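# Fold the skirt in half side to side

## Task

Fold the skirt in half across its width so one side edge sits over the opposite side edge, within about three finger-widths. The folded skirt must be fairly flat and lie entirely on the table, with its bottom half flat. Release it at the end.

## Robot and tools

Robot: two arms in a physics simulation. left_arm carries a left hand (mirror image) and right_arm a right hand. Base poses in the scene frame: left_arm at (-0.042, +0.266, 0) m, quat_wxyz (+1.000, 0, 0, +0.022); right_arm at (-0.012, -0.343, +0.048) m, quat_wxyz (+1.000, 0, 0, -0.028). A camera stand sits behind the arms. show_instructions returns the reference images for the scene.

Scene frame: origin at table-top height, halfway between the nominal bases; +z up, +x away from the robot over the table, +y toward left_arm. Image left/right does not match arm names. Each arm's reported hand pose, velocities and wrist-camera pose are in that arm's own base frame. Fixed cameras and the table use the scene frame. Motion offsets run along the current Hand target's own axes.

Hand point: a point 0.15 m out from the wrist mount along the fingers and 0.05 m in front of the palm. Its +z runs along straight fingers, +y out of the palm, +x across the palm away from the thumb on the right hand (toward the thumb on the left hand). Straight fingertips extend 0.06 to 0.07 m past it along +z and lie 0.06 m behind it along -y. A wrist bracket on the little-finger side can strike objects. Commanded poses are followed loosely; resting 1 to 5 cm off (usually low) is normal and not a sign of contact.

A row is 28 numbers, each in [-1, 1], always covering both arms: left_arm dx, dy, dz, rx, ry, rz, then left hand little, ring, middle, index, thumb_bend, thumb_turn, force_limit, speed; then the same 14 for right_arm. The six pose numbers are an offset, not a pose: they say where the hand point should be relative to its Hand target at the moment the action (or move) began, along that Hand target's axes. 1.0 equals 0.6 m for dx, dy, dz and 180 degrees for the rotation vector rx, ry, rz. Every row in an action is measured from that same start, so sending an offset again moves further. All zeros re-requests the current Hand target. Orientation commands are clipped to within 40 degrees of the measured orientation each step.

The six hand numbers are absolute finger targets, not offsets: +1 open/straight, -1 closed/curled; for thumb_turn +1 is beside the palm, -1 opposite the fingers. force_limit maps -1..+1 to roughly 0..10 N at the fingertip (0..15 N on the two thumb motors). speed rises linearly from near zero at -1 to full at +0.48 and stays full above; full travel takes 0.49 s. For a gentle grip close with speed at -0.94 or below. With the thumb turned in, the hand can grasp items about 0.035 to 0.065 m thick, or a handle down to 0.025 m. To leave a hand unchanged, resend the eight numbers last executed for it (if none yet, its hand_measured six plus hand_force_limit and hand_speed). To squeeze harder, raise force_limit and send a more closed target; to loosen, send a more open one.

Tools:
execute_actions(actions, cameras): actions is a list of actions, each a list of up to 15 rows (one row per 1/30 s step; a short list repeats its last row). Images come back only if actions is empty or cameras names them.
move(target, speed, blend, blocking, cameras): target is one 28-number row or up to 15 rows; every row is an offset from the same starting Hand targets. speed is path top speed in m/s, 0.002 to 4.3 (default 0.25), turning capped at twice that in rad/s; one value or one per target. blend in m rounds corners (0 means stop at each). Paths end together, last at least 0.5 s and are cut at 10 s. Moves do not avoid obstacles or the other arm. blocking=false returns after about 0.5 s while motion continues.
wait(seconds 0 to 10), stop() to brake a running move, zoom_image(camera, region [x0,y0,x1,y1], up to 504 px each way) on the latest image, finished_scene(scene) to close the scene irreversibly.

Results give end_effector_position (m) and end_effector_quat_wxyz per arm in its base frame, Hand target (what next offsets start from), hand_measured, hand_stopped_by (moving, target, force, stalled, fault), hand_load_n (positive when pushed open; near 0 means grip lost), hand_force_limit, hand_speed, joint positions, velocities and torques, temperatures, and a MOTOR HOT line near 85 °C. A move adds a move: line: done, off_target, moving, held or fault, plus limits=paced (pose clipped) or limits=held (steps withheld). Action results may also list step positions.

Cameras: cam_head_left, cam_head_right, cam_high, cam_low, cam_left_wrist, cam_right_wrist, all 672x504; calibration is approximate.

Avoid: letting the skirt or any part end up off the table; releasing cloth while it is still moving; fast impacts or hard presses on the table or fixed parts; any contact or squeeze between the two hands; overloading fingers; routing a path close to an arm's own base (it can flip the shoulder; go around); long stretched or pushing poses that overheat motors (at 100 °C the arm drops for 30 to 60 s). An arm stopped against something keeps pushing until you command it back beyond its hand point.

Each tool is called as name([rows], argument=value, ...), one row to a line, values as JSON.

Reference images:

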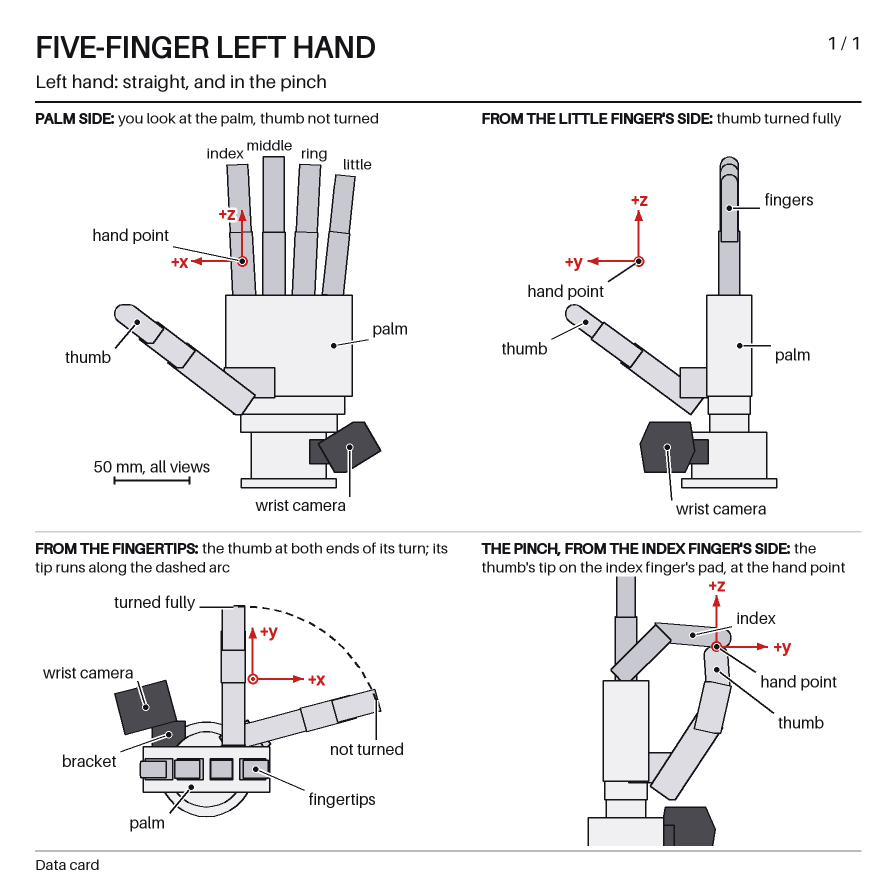

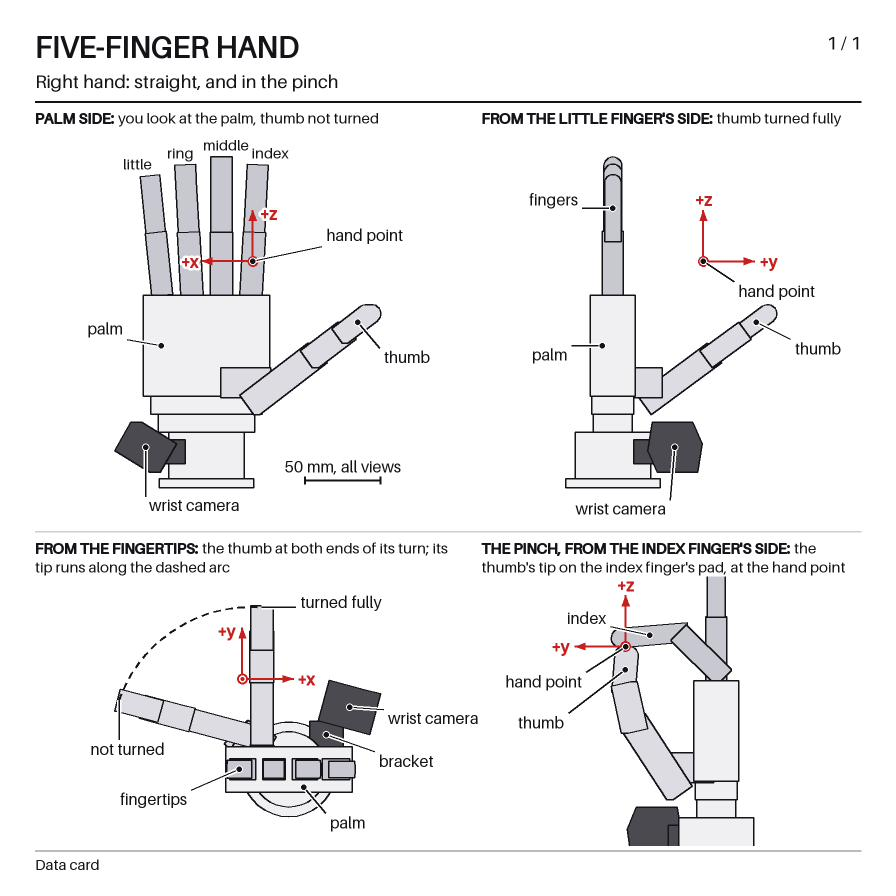

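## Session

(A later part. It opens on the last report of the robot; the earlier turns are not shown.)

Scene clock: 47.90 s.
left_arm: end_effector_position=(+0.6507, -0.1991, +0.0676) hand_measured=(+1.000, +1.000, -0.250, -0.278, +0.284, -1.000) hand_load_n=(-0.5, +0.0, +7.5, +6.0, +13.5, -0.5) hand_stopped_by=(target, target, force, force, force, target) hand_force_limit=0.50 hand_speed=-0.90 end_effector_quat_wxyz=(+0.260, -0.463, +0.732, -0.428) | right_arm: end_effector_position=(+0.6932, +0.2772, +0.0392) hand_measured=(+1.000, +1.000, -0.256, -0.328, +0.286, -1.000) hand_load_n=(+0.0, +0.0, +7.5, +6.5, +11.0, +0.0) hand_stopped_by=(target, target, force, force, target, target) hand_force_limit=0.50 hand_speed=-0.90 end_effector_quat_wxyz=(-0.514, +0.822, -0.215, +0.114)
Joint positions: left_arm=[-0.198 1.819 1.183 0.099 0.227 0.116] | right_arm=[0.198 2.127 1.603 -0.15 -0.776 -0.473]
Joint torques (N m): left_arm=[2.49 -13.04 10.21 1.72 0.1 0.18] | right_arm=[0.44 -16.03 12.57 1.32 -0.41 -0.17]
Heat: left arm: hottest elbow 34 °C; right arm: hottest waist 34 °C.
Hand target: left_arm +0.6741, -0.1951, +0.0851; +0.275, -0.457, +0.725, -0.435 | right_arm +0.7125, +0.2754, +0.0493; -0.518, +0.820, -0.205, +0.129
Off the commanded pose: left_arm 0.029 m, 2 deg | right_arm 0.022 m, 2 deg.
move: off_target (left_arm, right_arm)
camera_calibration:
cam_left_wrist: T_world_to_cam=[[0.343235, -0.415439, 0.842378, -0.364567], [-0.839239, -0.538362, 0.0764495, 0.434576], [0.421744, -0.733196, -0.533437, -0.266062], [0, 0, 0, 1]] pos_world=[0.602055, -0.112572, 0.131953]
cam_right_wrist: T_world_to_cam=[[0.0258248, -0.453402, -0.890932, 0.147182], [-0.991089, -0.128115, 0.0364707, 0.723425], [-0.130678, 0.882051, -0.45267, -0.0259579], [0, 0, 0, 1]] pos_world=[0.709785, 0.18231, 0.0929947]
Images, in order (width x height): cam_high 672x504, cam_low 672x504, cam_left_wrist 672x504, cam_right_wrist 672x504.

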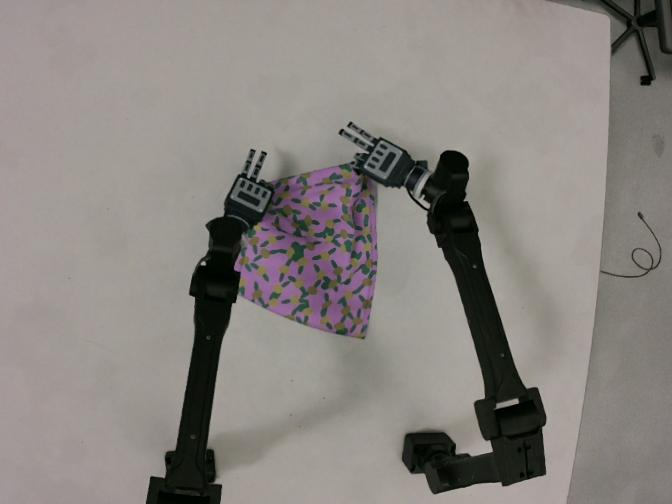

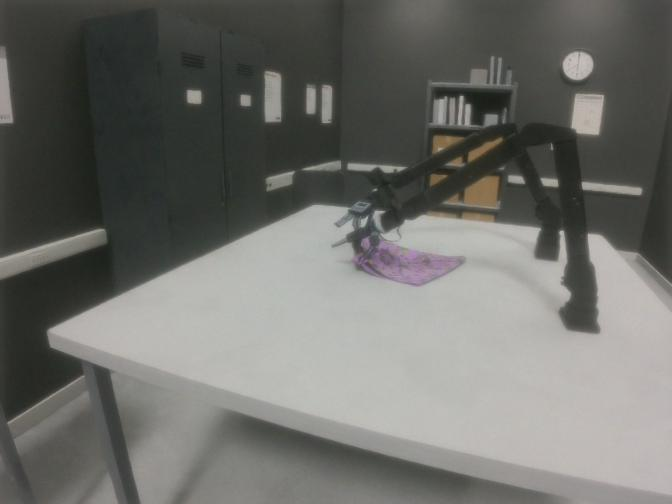

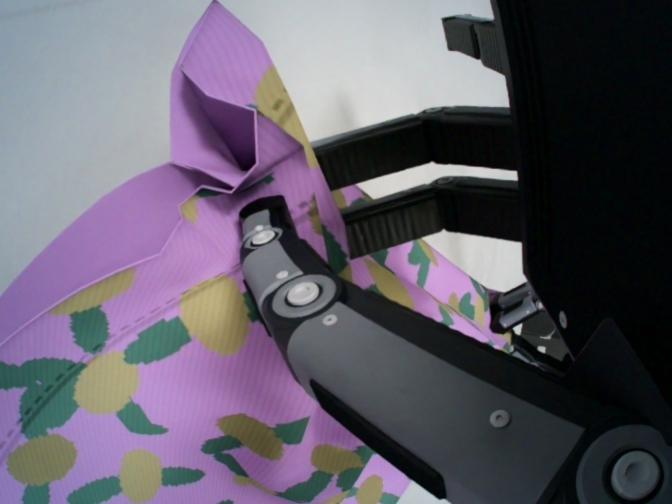

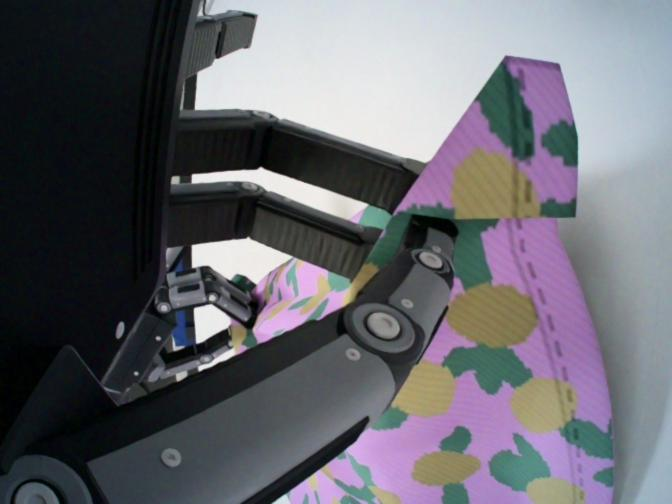

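move(target=[0.0273,-0.044,-0.084,0,-0.0074,0.185,1,1,-0.65,-0.65,0.28,-1,0.5,-0.9,-0.0937,-0.0883,-0.1042,0,0.0715,-0.1505,1,1,-0.65,-0.65,0.28,-1,0.5,-0.9], speed=0.16, cameras=["cam_left_wrist", "cam_right_wrist", "cam_high", "cam_low"])

Scene clock: 51.77 s.
left_arm: end_effector_position=(+0.6430, -0.1976, +0.1245) hand_measured=(+1.000, +1.000, -0.250, -0.278, +0.284, -1.000) hand_load_n=(+0.0, +0.0, +7.5, +5.5, +13.5, +0.0) hand_stopped_by=(target, target, force, force, force, target) hand_force_limit=0.50 hand_speed=-0.90 end_effector_quat_wxyz=(+0.391, -0.245, +0.820, -0.338) | right_arm: end_effector_position=(+0.6451, +0.2719, +0.1134) hand_measured=(+1.000, +1.000, -0.256, -0.328, +0.286, -1.000) hand_load_n=(+0.0, +0.0, +7.5, +7.0, +11.0, +0.5) hand_stopped_by=(target, target, force, force, target, target) hand_force_limit=0.50 hand_speed=-0.90 end_effector_quat_wxyz=(-0.448, +0.831, -0.075, +0.322)
Joint positions: left_arm=[-0.276 1.692 1.176 0.026 0.13 0.636] | right_arm=[0.287 1.798 1.25 0.079 -0.521 -0.78]
Joint torques (N m): left_arm=[1.14 -14.39 6.05 1.74 -0.18 0.32] | right_arm=[1.14 -14.8 7.83 2.5 0.1 -0.24]
Heat: left arm: hottest elbow 34 °C; right arm: hottest elbow 35 °C.
Hand target: left_arm +0.6381, -0.1962, +0.1320; +0.396, -0.235, +0.823, -0.333 | right_arm +0.6470, +0.2721, +0.1242; -0.448, +0.826, -0.064, +0.337
Off the commanded pose: left_arm 0.009 m, 1 deg | right_arm 0.011 m, 2 deg.
move: off_target (right_arm)
camera_calibration:
cam_left_wrist: T_world_to_cam=[[0.00356502, -0.792919, 0.609316, -0.236348], [-0.907042, -0.259105, -0.331874, 0.574155], [0.421026, -0.551492, -0.720134, -0.171745], [0, 0, 0, 1]] pos_world=[0.593934, -0.133354, 0.210879]
cam_right_wrist: T_world_to_cam=[[0.393902, -0.643521, -0.656294, -0.000286185], [-0.910544, -0.175704, -0.374216, 0.679956], [0.125502, 0.744989, -0.655164, -0.0990078], [0, 0, 0, 1]] pos_world=[0.631668, 0.193047, 0.189396]
Images, in order (width x height): cam_high 672x504, cam_low 672x504, cam_left_wrist 672x504, cam_right_wrist 672x504.

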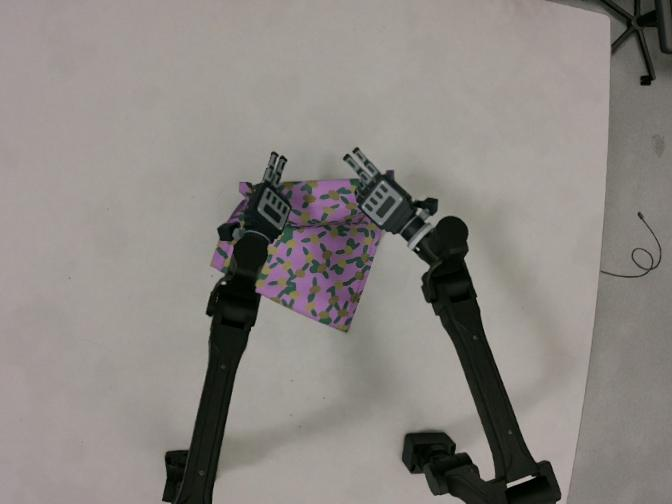

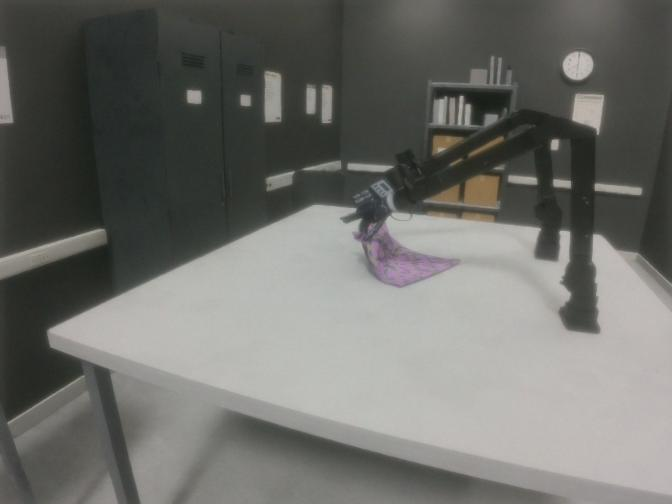

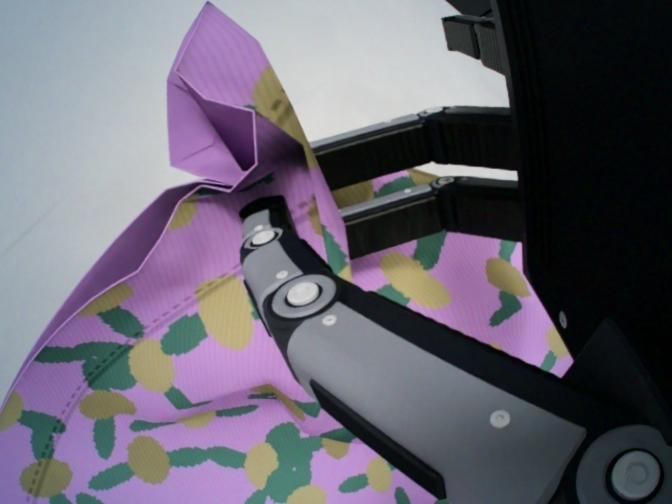

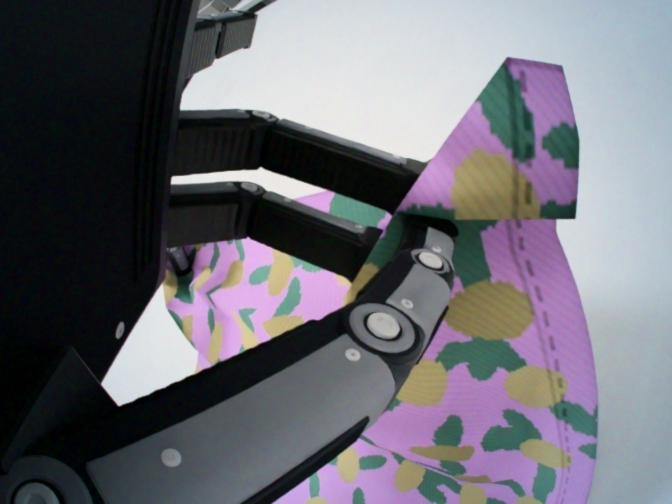

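move(target=[0.0492,0.0478,-0.0917,0.0413,-0.0173,0.1857,1,1,-0.65,-0.65,0.28,-1,0.5,-0.9,-0.1347,-0.0877,-0.122,0,0.0715,-0.1505,1,1,-0.65,-0.65,0.28,-1,0.5,-0.9], speed=0.16, cameras=["cam_left_wrist", "cam_right_wrist", "cam_high", "cam_low"])

Scene clock: 55.30 s.
left_arm: end_effector_position=(+0.5727, -0.1801, +0.1121) hand_measured=(+1.000, +1.000, -0.250, -0.278, +0.284, -1.000) hand_load_n=(+0.0, -0.5, +7.5, +6.0, +13.5, -0.5) hand_stopped_by=(target, target, force, force, force, target) hand_force_limit=0.50 hand_speed=-0.90 end_effector_quat_wxyz=(+0.496, +0.019, +0.829, -0.256) | right_arm: end_effector_position=(+0.5283, +0.2885, +0.1399) hand_measured=(+1.000, +1.000, -0.256, -0.328, +0.286, -1.000) hand_load_n=(+0.0, +0.0, +7.5, +8.0, +11.0, +0.5) hand_stopped_by=(target, target, force, force, target, target) hand_force_limit=0.50 hand_speed=-0.90 end_effector_quat_wxyz=(-0.351, +0.785, +0.076, +0.505)
Joint positions: left_arm=[-0.324 1.536 0.831 0.314 0.163 1.184] | right_arm=[0.504 1.506 0.783 0.473 -0.192 -1.109]
Joint torques (N m): left_arm=[1.61 -11.05 5.2 2.99 -0.21 0.35] | right_arm=[0.85 -10.23 7.1 2.7 0.4 -0.3]
Heat: left arm: hottest elbow 34 °C; right arm: hottest elbow 35 °C.
Hand target: left_arm +0.5730, -0.1763, +0.1218; +0.511, +0.028, +0.822, -0.250 | right_arm +0.5301, +0.2851, +0.1522; -0.347, +0.775, +0.082, +0.522
Off the commanded pose: left_arm 0.011 m, 2 deg | right_arm 0.013 m, 2 deg.
move: off_target (left_arm, right_arm)
camera_calibration:
cam_left_wrist: T_world_to_cam=[[-0.3926, -0.898776, 0.195109, 0.0395217], [-0.76588, 0.202037, -0.610418, 0.544224], [0.509209, -0.38908, -0.767674, -0.157349], [0, 0, 0, 1]] pos_world=[0.51245, -0.135654, 0.2037]
cam_right_wrist: T_world_to_cam=[[0.617106, -0.748642, -0.242313, -0.0716314], [-0.657971, -0.322042, -0.680708, 0.538109], [0.431571, 0.579504, -0.691319, -0.188239], [0, 0, 0, 1]] pos_world=[0.479503, 0.228753, 0.218804]
Images, in order (width x height): cam_high 672x504, cam_low 672x504, cam_left_wrist 672x504, cam_right_wrist 672x504.

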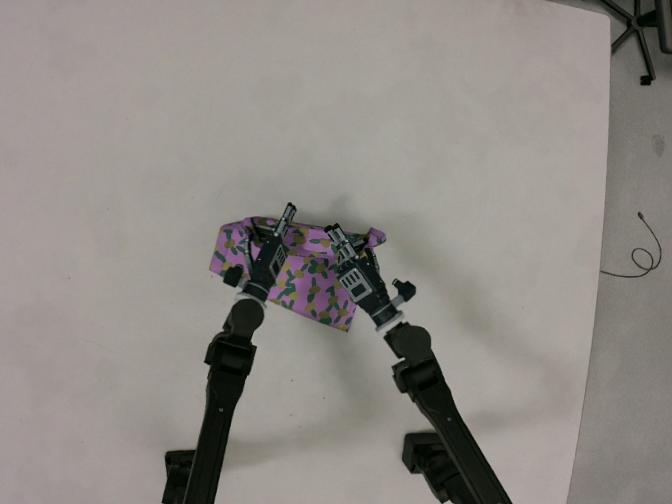

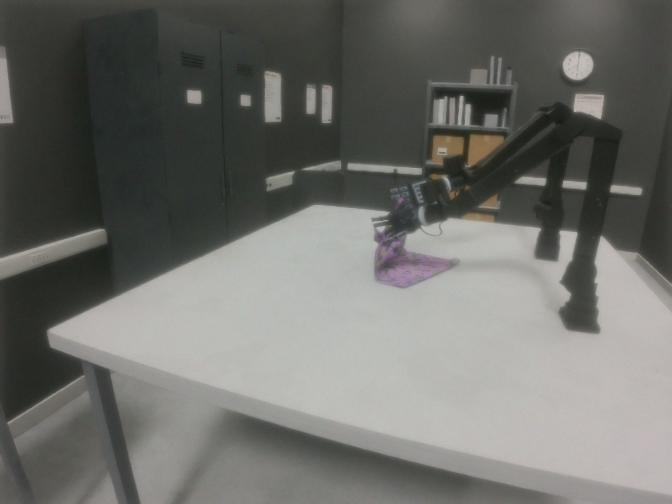

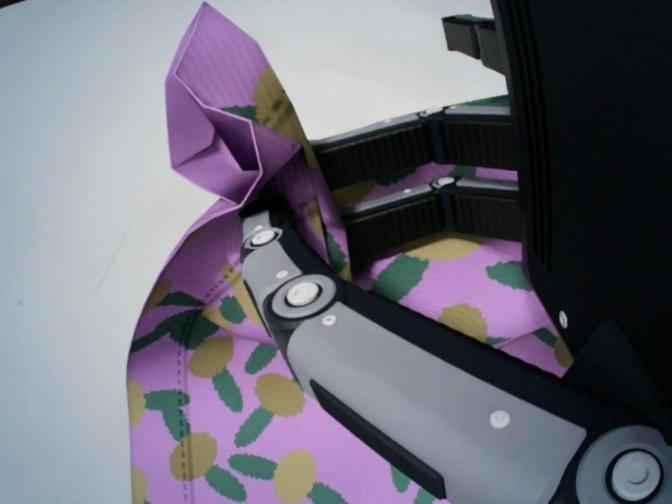

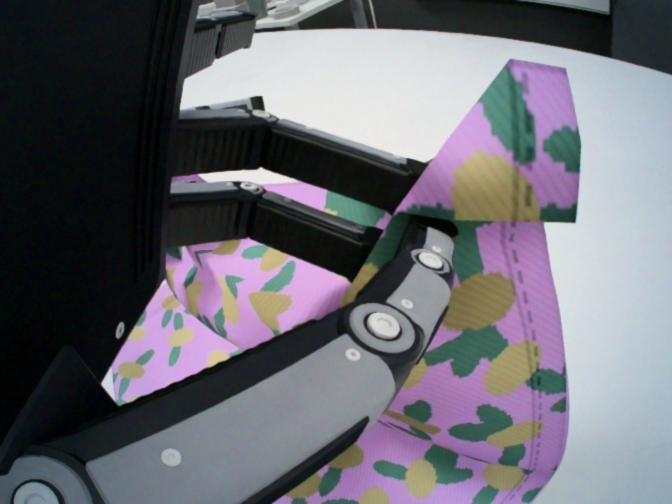

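move(target=[0.0635,0.0253,-0.0452,0.0617,-0.0509,0.1725,1,1,-0.65,-0.65,0.28,-1,0.5,-0.9,-0.1328,-0.049,-0.0743,0,0.0715,-0.1505,1,1,-0.65,-0.65,0.28,-1,0.5,-0.9], speed=0.16, cameras=["cam_left_wrist", "cam_right_wrist", "cam_high", "cam_low"])

Scene clock: 58.30 s.
left_arm: end_effector_position=(+0.5345, -0.1738, +0.0978) hand_measured=(+1.000, +1.000, -0.250, -0.278, +0.284, -1.000) hand_load_n=(+0.0, +0.0, +7.5, +6.5, +13.5, +0.0) hand_stopped_by=(target, target, force, force, force, target) hand_force_limit=0.50 hand_speed=-0.90 end_effector_quat_wxyz=(+0.613, +0.277, +0.713, -0.200) | right_arm: end_effector_position=(+0.4482, +0.3012, +0.1076) hand_measured=(+1.000, +1.000, -0.256, -0.328, +0.286, -1.000) hand_load_n=(+0.0, +0.0, +7.5, +7.5, +11.0, +0.5) hand_stopped_by=(target, target, force, force, target, target) hand_force_limit=0.50 hand_speed=-0.90 end_effector_quat_wxyz=(-0.231, +0.674, +0.217, +0.667)
Joint positions: left_arm=[-0.285 1.618 0.554 0.879 0.395 1.699] | right_arm=[0.735 1.696 0.489 1.203 0.09 -1.549]
Joint torques (N m): left_arm=[3.31 -7.59 3.56 3.1 -0.19 0.35] | right_arm=[1.14 -7.47 3.86 2.82 0.42 -0.28]
Heat: left arm: hottest elbow 34 °C; right arm: hottest elbow 35 °C.
Hand target: left_arm +0.5370, -0.1592, +0.0930; +0.617, +0.275, +0.714, -0.184 | right_arm +0.4469, +0.2981, +0.1061; -0.222, +0.672, +0.222, +0.671
Off the commanded pose: left_arm 0.016 m, 2 deg | right_arm 0.004 m, 1 deg.
move: off_target (left_arm)
camera_calibration:
cam_left_wrist: T_world_to_cam=[[-0.639652, -0.71281, -0.287658, 0.244632], [-0.318601, 0.586433, -0.744708, 0.345855], [0.699528, -0.384706, -0.602215, -0.26358], [0, 0, 0, 1]] pos_world=[0.451051, -0.129846, 0.1692]
cam_right_wrist: T_world_to_cam=[[0.619979, -0.745205, 0.245552, -0.0753407], [-0.280585, -0.502833, -0.817576, 0.367474], [0.732734, 0.437982, -0.520839, -0.29407], [0, 0, 0, 1]] pos_world=[0.365292, 0.257431, 0.165775]
Images, in order (width x height): cam_high 672x504, cam_low 672x504, cam_left_wrist 672x504, cam_right_wrist 672x504.

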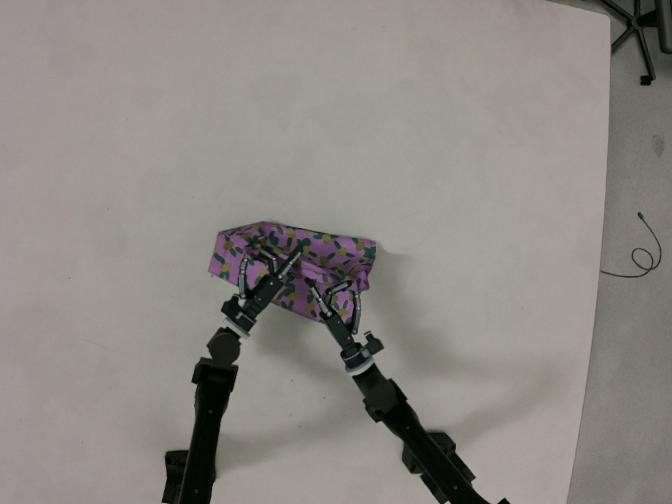

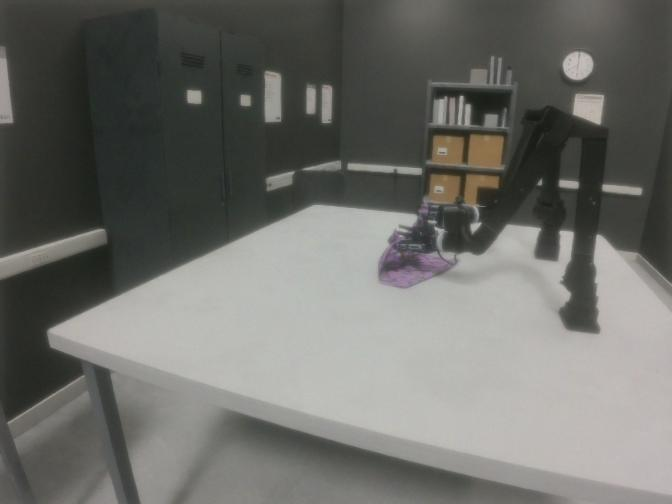

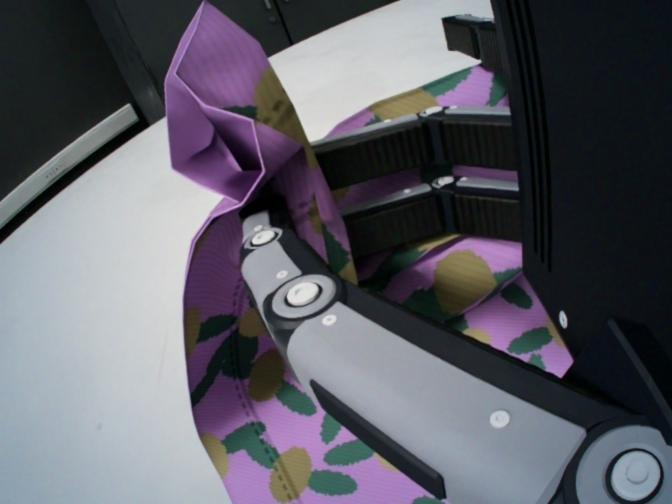

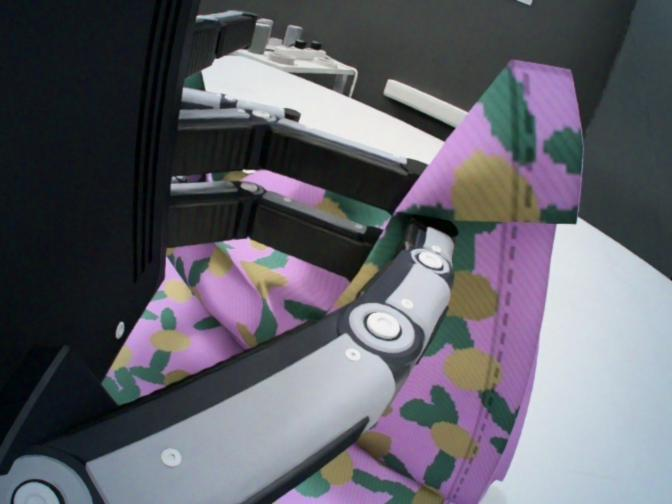

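move(target=[0.0663,-0.0088,-0.024,0,0,0,1,1,-0.65,-0.65,0.28,-1,0.5,-0.9,-0.1568,-0.063,-0.0793,0,0,0,1,1,-0.65,-0.65,0.28,-1,0.5,-0.9], speed=0.1, cameras=["cam_left_wrist", "cam_right_wrist", "cam_high", "cam_low"])

Scene clock: 60.37 s.
left_arm: end_effector_position=(+0.5144, -0.1643, +0.0552) hand_measured=(+1.000, +1.000, -0.250, -0.278, +0.284, -1.000) hand_load_n=(+0.0, -0.5, +7.5, +6.5, +13.5, -0.5) hand_stopped_by=(target, target, force, force, force, target) hand_force_limit=0.50 hand_speed=-0.90 end_effector_quat_wxyz=(+0.607, +0.279, +0.716, -0.203) | right_arm: end_effector_position=(+0.3905, +0.3059, +0.0182) hand_measured=(+1.000, +1.000, -0.256, -0.328, +0.286, -1.000) hand_load_n=(+0.0, +0.0, +7.0, +8.5, +10.5, +1.0) hand_stopped_by=(target, target, force, force, target, target) hand_force_limit=0.50 hand_speed=-0.90 end_effector_quat_wxyz=(-0.221, +0.686, +0.222, +0.657)
Joint positions: left_arm=[-0.271 1.729 0.487 1.042 0.416 1.701] | right_arm=[0.876 2.019 0.423 1.555 0.237 -1.55]
Joint torques (N m): left_arm=[3.66 -7.82 2.77 3.26 -0.31 0.37] | right_arm=[1.2 -7.59 0.42 2.52 0.51 -0.11]
Heat: left arm: hottest elbow 34 °C; right arm: hottest waist 34 °C.
Hand target: left_arm +0.5190, -0.1479, +0.0561; +0.617, +0.275, +0.714, -0.183 | right_arm +0.3861, +0.3001, +0.0120; -0.222, +0.672, +0.222, +0.671
Off the commanded pose: left_arm 0.017 m, 3 deg | right_arm 0.010 m, 2 deg.
joint sent to its limit (right arm) — joint 4 (wrist pitch), upper limit. The joint targets are off in orientation, not in position.
move: off_target (left_arm)
camera_calibration:
cam_left_wrist: T_world_to_cam=[[-0.647892, -0.708315, -0.280224, 0.230827], [-0.32461, 0.589538, -0.739644, 0.305455], [0.689104, -0.388247, -0.611883, -0.26623], [0, 0, 0, 1]] pos_world=[0.432165, -0.119942, 0.12771]
cam_right_wrist: T_world_to_cam=[[0.620797, -0.741888, 0.253403, -0.0155673], [-0.30222, -0.524717, -0.795824, 0.295335], [0.723377, 0.417461, -0.549956, -0.289982], [0, 0, 0, 1]] pos_world=[0.308687, 0.264474, 0.0795025]
Images, in order (width x height): cam_high 672x504, cam_low 672x504, cam_left_wrist 672x504, cam_right_wrist 672x504.

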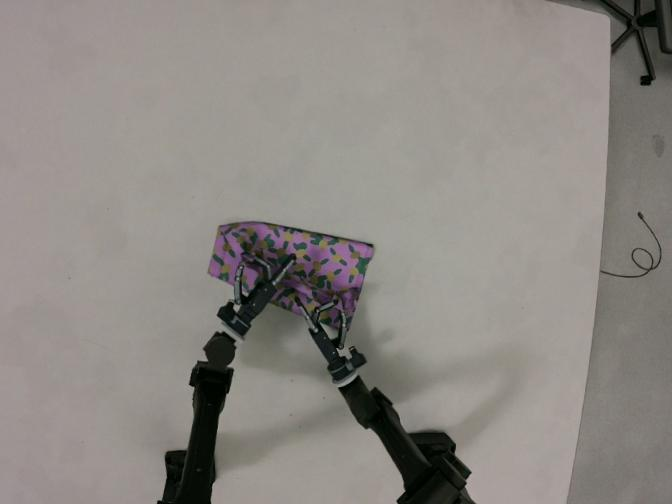

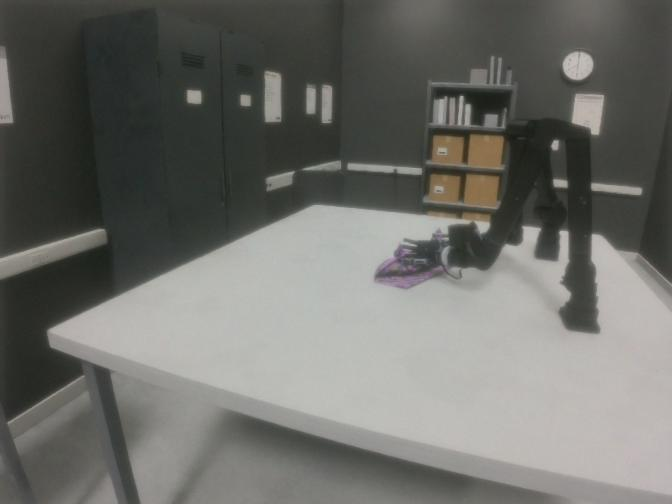

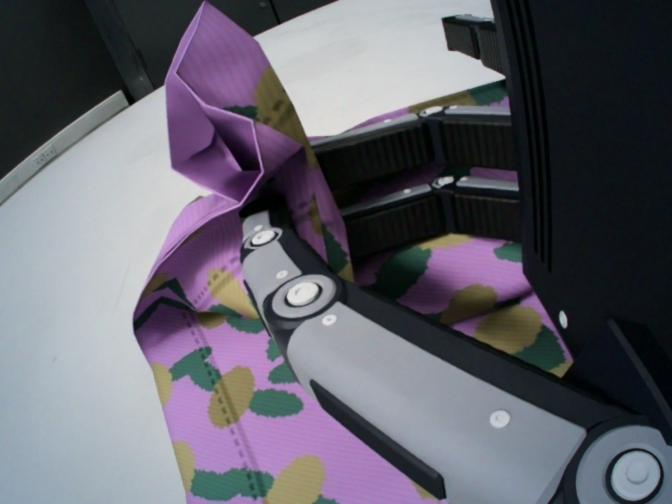

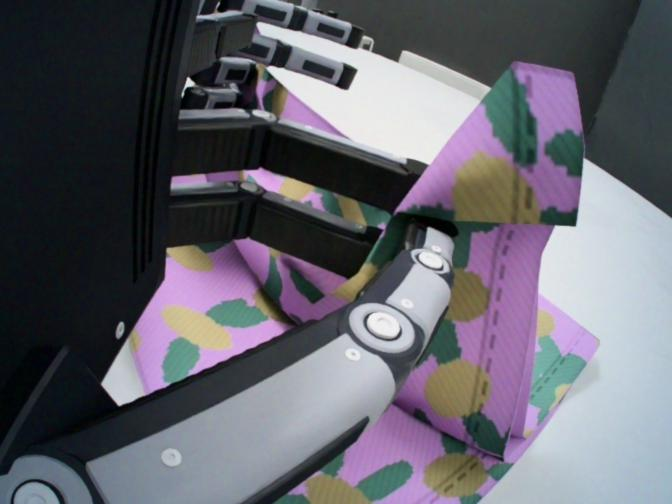

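move(target=[0.008,0,0,0,-0.045,0.1,1,1,-0.65,-0.65,0.28,-1,0.5,-0.9,-0.012,0,0,0,0.05,-0.125,1,1,-0.65,-0.65,0.28,-1,0.5,-0.9], speed=0.1, cameras=["cam_left_wrist", "cam_right_wrist", "cam_high"])

Scene clock: 63.63 s.
left_arm: end_effector_position=(+0.5111, -0.1659, +0.0484) hand_measured=(+1.000, +1.000, -0.250, -0.278, +0.284, -1.000) hand_load_n=(+0.0, +0.0, +8.0, +7.0, +13.0, +0.0) hand_stopped_by=(target, target, force, force, force, target) hand_force_limit=0.50 hand_speed=-0.90 end_effector_quat_wxyz=(+0.677, +0.376, +0.619, -0.129) | right_arm: end_effector_position=(+0.3874, +0.3047, +0.0084) hand_measured=(+1.000, +1.000, -0.256, -0.328, +0.286, -1.000) hand_load_n=(+0.0, +0.0, +7.5, +9.5, +11.0, +1.0) hand_stopped_by=(target, target, force, force, target, target) hand_force_limit=0.50 hand_speed=-0.90 end_effector_quat_wxyz=(-0.094, +0.655, +0.345, +0.666)
Joint positions: left_arm=[-0.259 1.979 0.474 1.449 0.475 1.954] | right_arm=[0.91 2.097 0.442 1.555 0.283 -1.887]
Joint torques (N m): left_arm=[4.13 -8.53 1.73 3.14 -0.48 0.37] | right_arm=[0.97 -7.82 0.69 2.54 0.45 -0.21]
Heat: left arm: hottest elbow 34 °C; right arm: hottest waist 34 °C.
Hand target: left_arm +0.5187, -0.1471, +0.0513; +0.687, +0.370, +0.617, -0.104 | right_arm +0.3861, +0.3000, +0.0048; -0.103, +0.561, +0.330, +0.752
Off the commanded pose: left_arm 0.020 m, 3 deg | right_arm 0.006 m, 15 deg.
joint sent to its limit (right arm) — joint 4 (wrist pitch), upper limit. The joint targets are off in orientation, not in position.
move: off_target (left_arm, right_arm)
camera_calibration:
cam_left_wrist: T_world_to_cam=[[-0.570383, -0.59931, -0.561686, 0.217729], [-0.055724, 0.710491, -0.701496, 0.181106], [0.819487, -0.368822, -0.438648, -0.340512], [0, 0, 0, 1]] pos_world=[0.413326, -0.123775, 0.0999754]
cam_right_wrist: T_world_to_cam=[[0.560106, -0.602415, 0.568663, -0.0337013], [-0.176539, -0.757471, -0.628547, 0.306757], [0.809392, 0.251662, -0.530614, -0.275608], [0, 0, 0, 1]] pos_world=[0.296105, 0.281417, 0.0657344]
Images, in order (width x height): cam_high 672x504, cam_left_wrist 672x504, cam_right_wrist 672x504.

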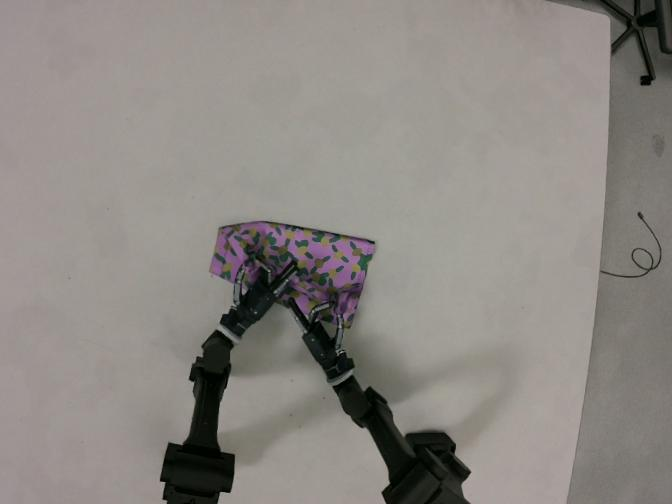

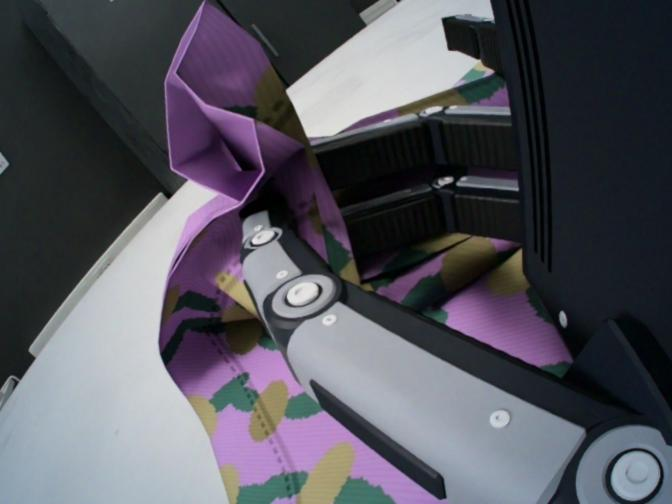

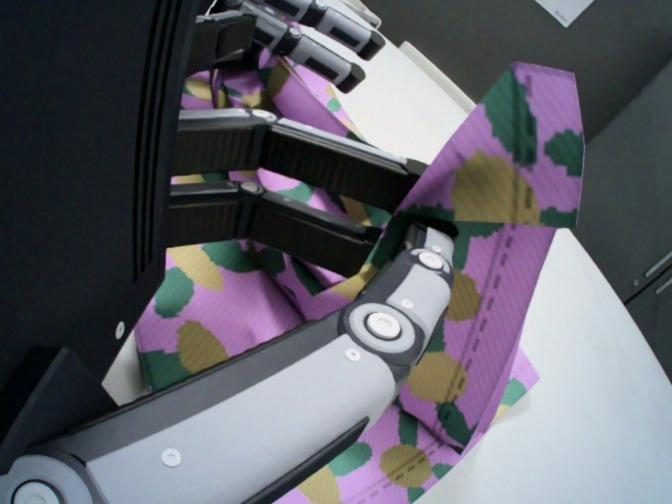

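execute_actions([
  [[0,0,0,0,0,0,1,1,0.1,0.1,0.7,-1,0.5,-0.3,0,0,0,0,0,0,1,1,0.1,0.1,0.7,-1,0.5,-0.3]],
  [[0,0,0,0,0,0,1,1,0.1,0.1,0.7,-1,0.5,-0.3,0,0,0,0,0,0,1,1,0.1,0.1,0.7,-1,0.5,-0.3]],
], cameras=["cam_left_wrist", "cam_right_wrist", "cam_high"])

Scene clock: 64.93 s.
left_arm: end_effector_position=(+0.5162, -0.1499, +0.0481) hand_measured=(+1.000, +1.000, +0.100, +0.100, +0.700, -1.000) hand_load_n=(+0.0, +0.5, +0.0, +0.0, +0.0, +0.0) hand_stopped_by=(target, target, target, target, target, target) hand_force_limit=0.50 hand_speed=-0.30 end_effector_quat_wxyz=(+0.680, +0.367, +0.625, -0.113) | right_arm: end_effector_position=(+0.3872, +0.3025, +0.0071) hand_measured=(+1.000, +1.000, +0.100, +0.100, +0.700, -1.000) hand_load_n=(+0.0, +0.0, +0.0, +0.0, +0.0, +0.0) hand_stopped_by=(target, target, target, target, target, target) hand_force_limit=0.50 hand_speed=-0.30 end_effector_quat_wxyz=(-0.090, +0.656, +0.346, +0.665)
Joint positions: left_arm=[-0.233 1.98 0.474 1.449 0.463 1.962] | right_arm=[0.91 2.1 0.44 1.555 0.29 -1.892]
Joint torques (N m): left_arm=[1.96 -8.59 1.8 3.17 -0.01 0.29] | right_arm=[0.97 -8 0.8 2.51 0.21 -0.18]
Heat: left arm: hottest elbow 34 °C; right arm: hottest waist 34 °C.
Hand target: left_arm +0.5187, -0.1472, +0.0514; +0.687, +0.370, +0.617, -0.104 | right_arm +0.3861, +0.3000, +0.0048; -0.103, +0.561, +0.330, +0.752
Off the commanded pose: left_arm 0.005 m, 2 deg | right_arm 0.004 m, 15 deg.
joint sent to its limit (right arm) — joint 4 (wrist pitch), upper limit. The joint targets are off in orientation, not in position.
Step readings (end_effector_position of left_arm | right_arm):
0: (+0.5111, -0.1659, +0.0484) | (+0.3874, +0.3047, +0.0084)
1: (+0.5111, -0.1659, +0.0484) | (+0.3874, +0.3047, +0.0084)
2: (+0.5111, -0.1659, +0.0484) | (+0.3874, +0.3047, +0.0084)
4: (+0.5115, -0.1650, +0.0485) | (+0.3874, +0.3046, +0.0084)
8: (+0.5147, -0.1549, +0.0483) | (+0.3871, +0.3028, +0.0074)
15: (+0.5162, -0.1499, +0.0481) | (+0.3872, +0.3025, +0.0071)
16: (+0.5162, -0.1499, +0.0481) | (+0.3872, +0.3025, +0.0071)
17: (+0.5162, -0.1499, +0.0481) | (+0.3872, +0.3025, +0.0071)
19: (+0.5162, -0.1499, +0.0481) | (+0.3872, +0.3025, +0.0071)
23: (+0.5162, -0.1499, +0.0481) | (+0.3872, +0.3025, +0.0071)
30: (+0.5162, -0.1499, +0.0481) | (+0.3872, +0.3025, +0.0071)
camera_calibration:
cam_left_wrist: T_world_to_cam=[[-0.544747, -0.616769, -0.568196, 0.214487], [-0.0803409, 0.71282, -0.69673, 0.182701], [0.834743, -0.333892, -0.437858, -0.341635], [0, 0, 0, 1]] pos_world=[0.416697, -0.112013, 0.0995769]
cam_right_wrist: T_world_to_cam=[[0.556311, -0.601314, 0.573533, -0.0331513], [-0.180865, -0.761265, -0.622706, 0.307077], [0.811052, 0.242686, -0.532257, -0.2734], [0, 0, 0, 1]] pos_world=[0.295723, 0.280183, 0.064713]
Images, in order (width x height): cam_high 672x504, cam_left_wrist 672x504, cam_right_wrist 672x504.

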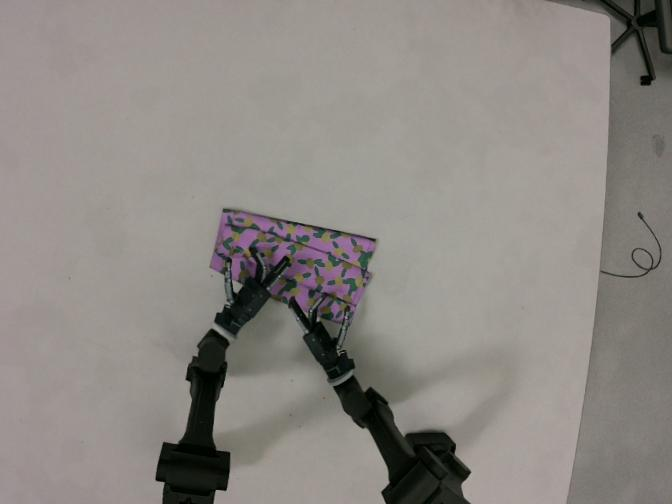

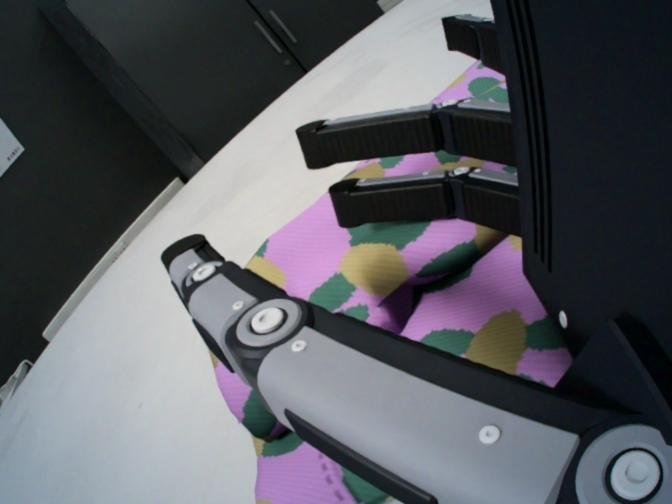

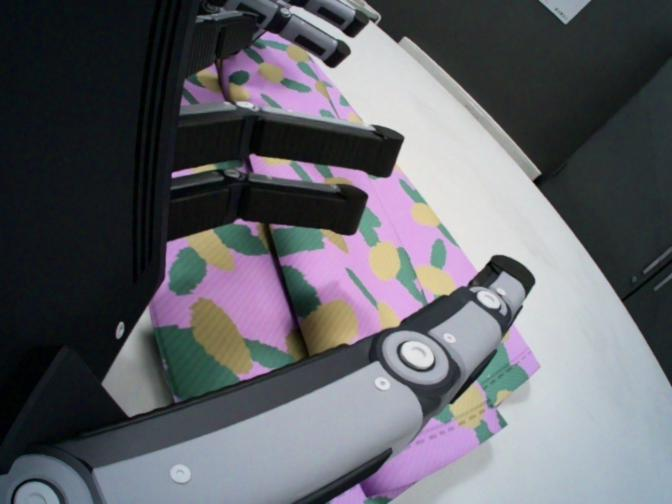

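move([
  [-0.0462,0.019,-0.1018,0,0,0,1,1,0.1,0.1,0.7,-1,0.5,-0.3,0.0456,0.019,-0.0924,0,0,0,1,1,0.1,0.1,0.7,-1,0.5,-0.3],
  [-0.17,0.08,-0.13,0,0,0,1,1,0.1,0.1,0.7,-1,0.5,-0.3,0.17,0.08,-0.08,0,0,0,1,1,0.1,0.1,0.7,-1,0.5,-0.3],
], speed=[0.1,0.25], blend=[0.01,0], cameras=["cam_left_wrist", "cam_right_wrist", "cam_high"])

zoom_image(camera="cam_high", region=[190, 190, 400, 350])

Scene clock: 67.90 s.
left_arm: end_effector_position=(+0.4630, -0.1003, +0.1589) hand_measured=(+1.000, +1.000, +0.100, +0.100, +0.700, -1.000) hand_load_n=(+0.0, +0.0, +0.0, +0.0, +0.0, +0.0) hand_stopped_by=(target, target, target, target, target, target) hand_force_limit=0.50 hand_speed=-0.30 end_effector_quat_wxyz=(+0.682, +0.367, +0.622, -0.114) | right_arm: end_effector_position=(+0.3378, +0.2604, +0.1026) hand_measured=(+1.000, +1.000, +0.100, +0.100, +0.700, -1.000) hand_load_n=(+0.0, +0.0, +0.0, +0.0, +0.0, +0.0) hand_stopped_by=(target, target, target, target, target, target) hand_force_limit=0.50 hand_speed=-0.30 end_effector_quat_wxyz=(-0.103, +0.614, +0.346, +0.702)
Joint positions: left_arm=[-0.098 1.385 0.305 1.027 0.6 1.968] | right_arm=[0.939 1.759 0.209 1.557 0.281 -1.94]
Joint torques (N m): left_arm=[2.37 -6.18 4.45 1.78 0.06 0.29] | right_arm=[0.38 -6.71 1.32 2.43 -0.05 -0.19]
Heat: left arm: hottest elbow 34 °C; right arm: hottest waist 34 °C.
Hand target: left_arm +0.4652, -0.0957, +0.1666; +0.687, +0.370, +0.617, -0.104 | right_arm +0.3386, +0.2561, +0.1089; -0.103, +0.561, +0.330, +0.752
Off the commanded pose: left_arm 0.009 m, 1 deg | right_arm 0.008 m, 8 deg.
joint sent to its limit (right arm) — joint 4 (wrist pitch), upper limit. The joint targets are off in orientation, not in position.
move: off_target (right_arm)
camera_calibration:
cam_left_wrist: T_world_to_cam=[[-0.542522, -0.617411, -0.569626, 0.278137], [-0.0735845, 0.710414, -0.699927, 0.217319], [0.836813, -0.33781, -0.430847, -0.234591], [0, 0, 0, 1]] pos_world=[0.363195, -0.0619086, 0.209468]
cam_right_wrist: T_world_to_cam=[[0.524585, -0.609284, 0.594629, -0.0750355], [-0.0883227, -0.733627, -0.673789, 0.292318], [0.846764, 0.30094, -0.438663, -0.209232], [0, 0, 0, 1]] pos_world=[0.242351, 0.231701, 0.149796]
Images, in order (width x height): cam_high 672x504, cam_left_wrist 672x504, cam_right_wrist 672x504.

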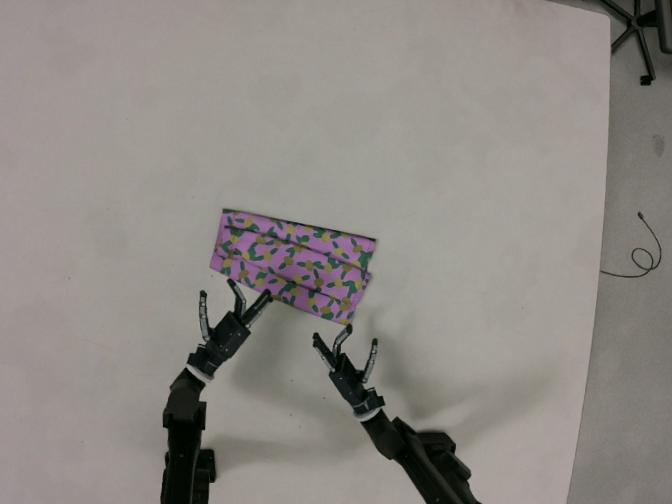

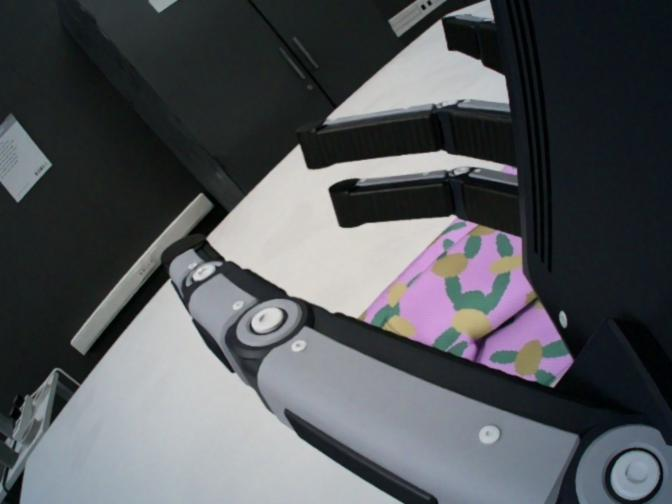

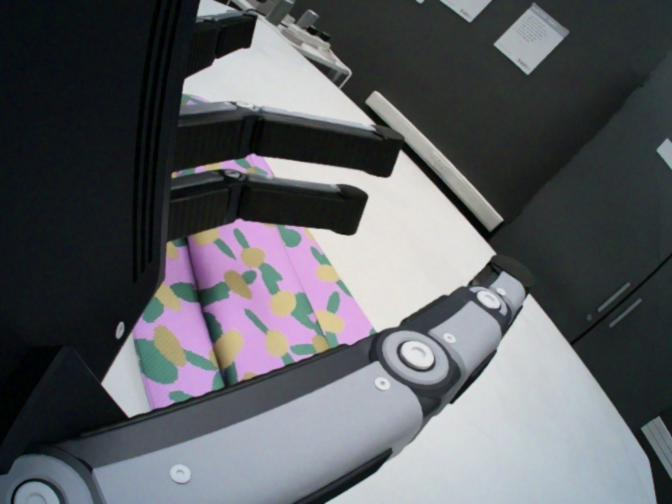

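Scaled by 2.400.

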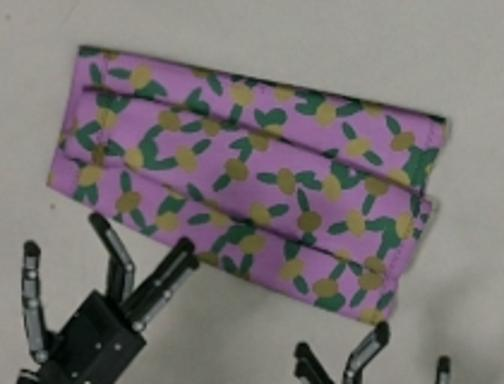

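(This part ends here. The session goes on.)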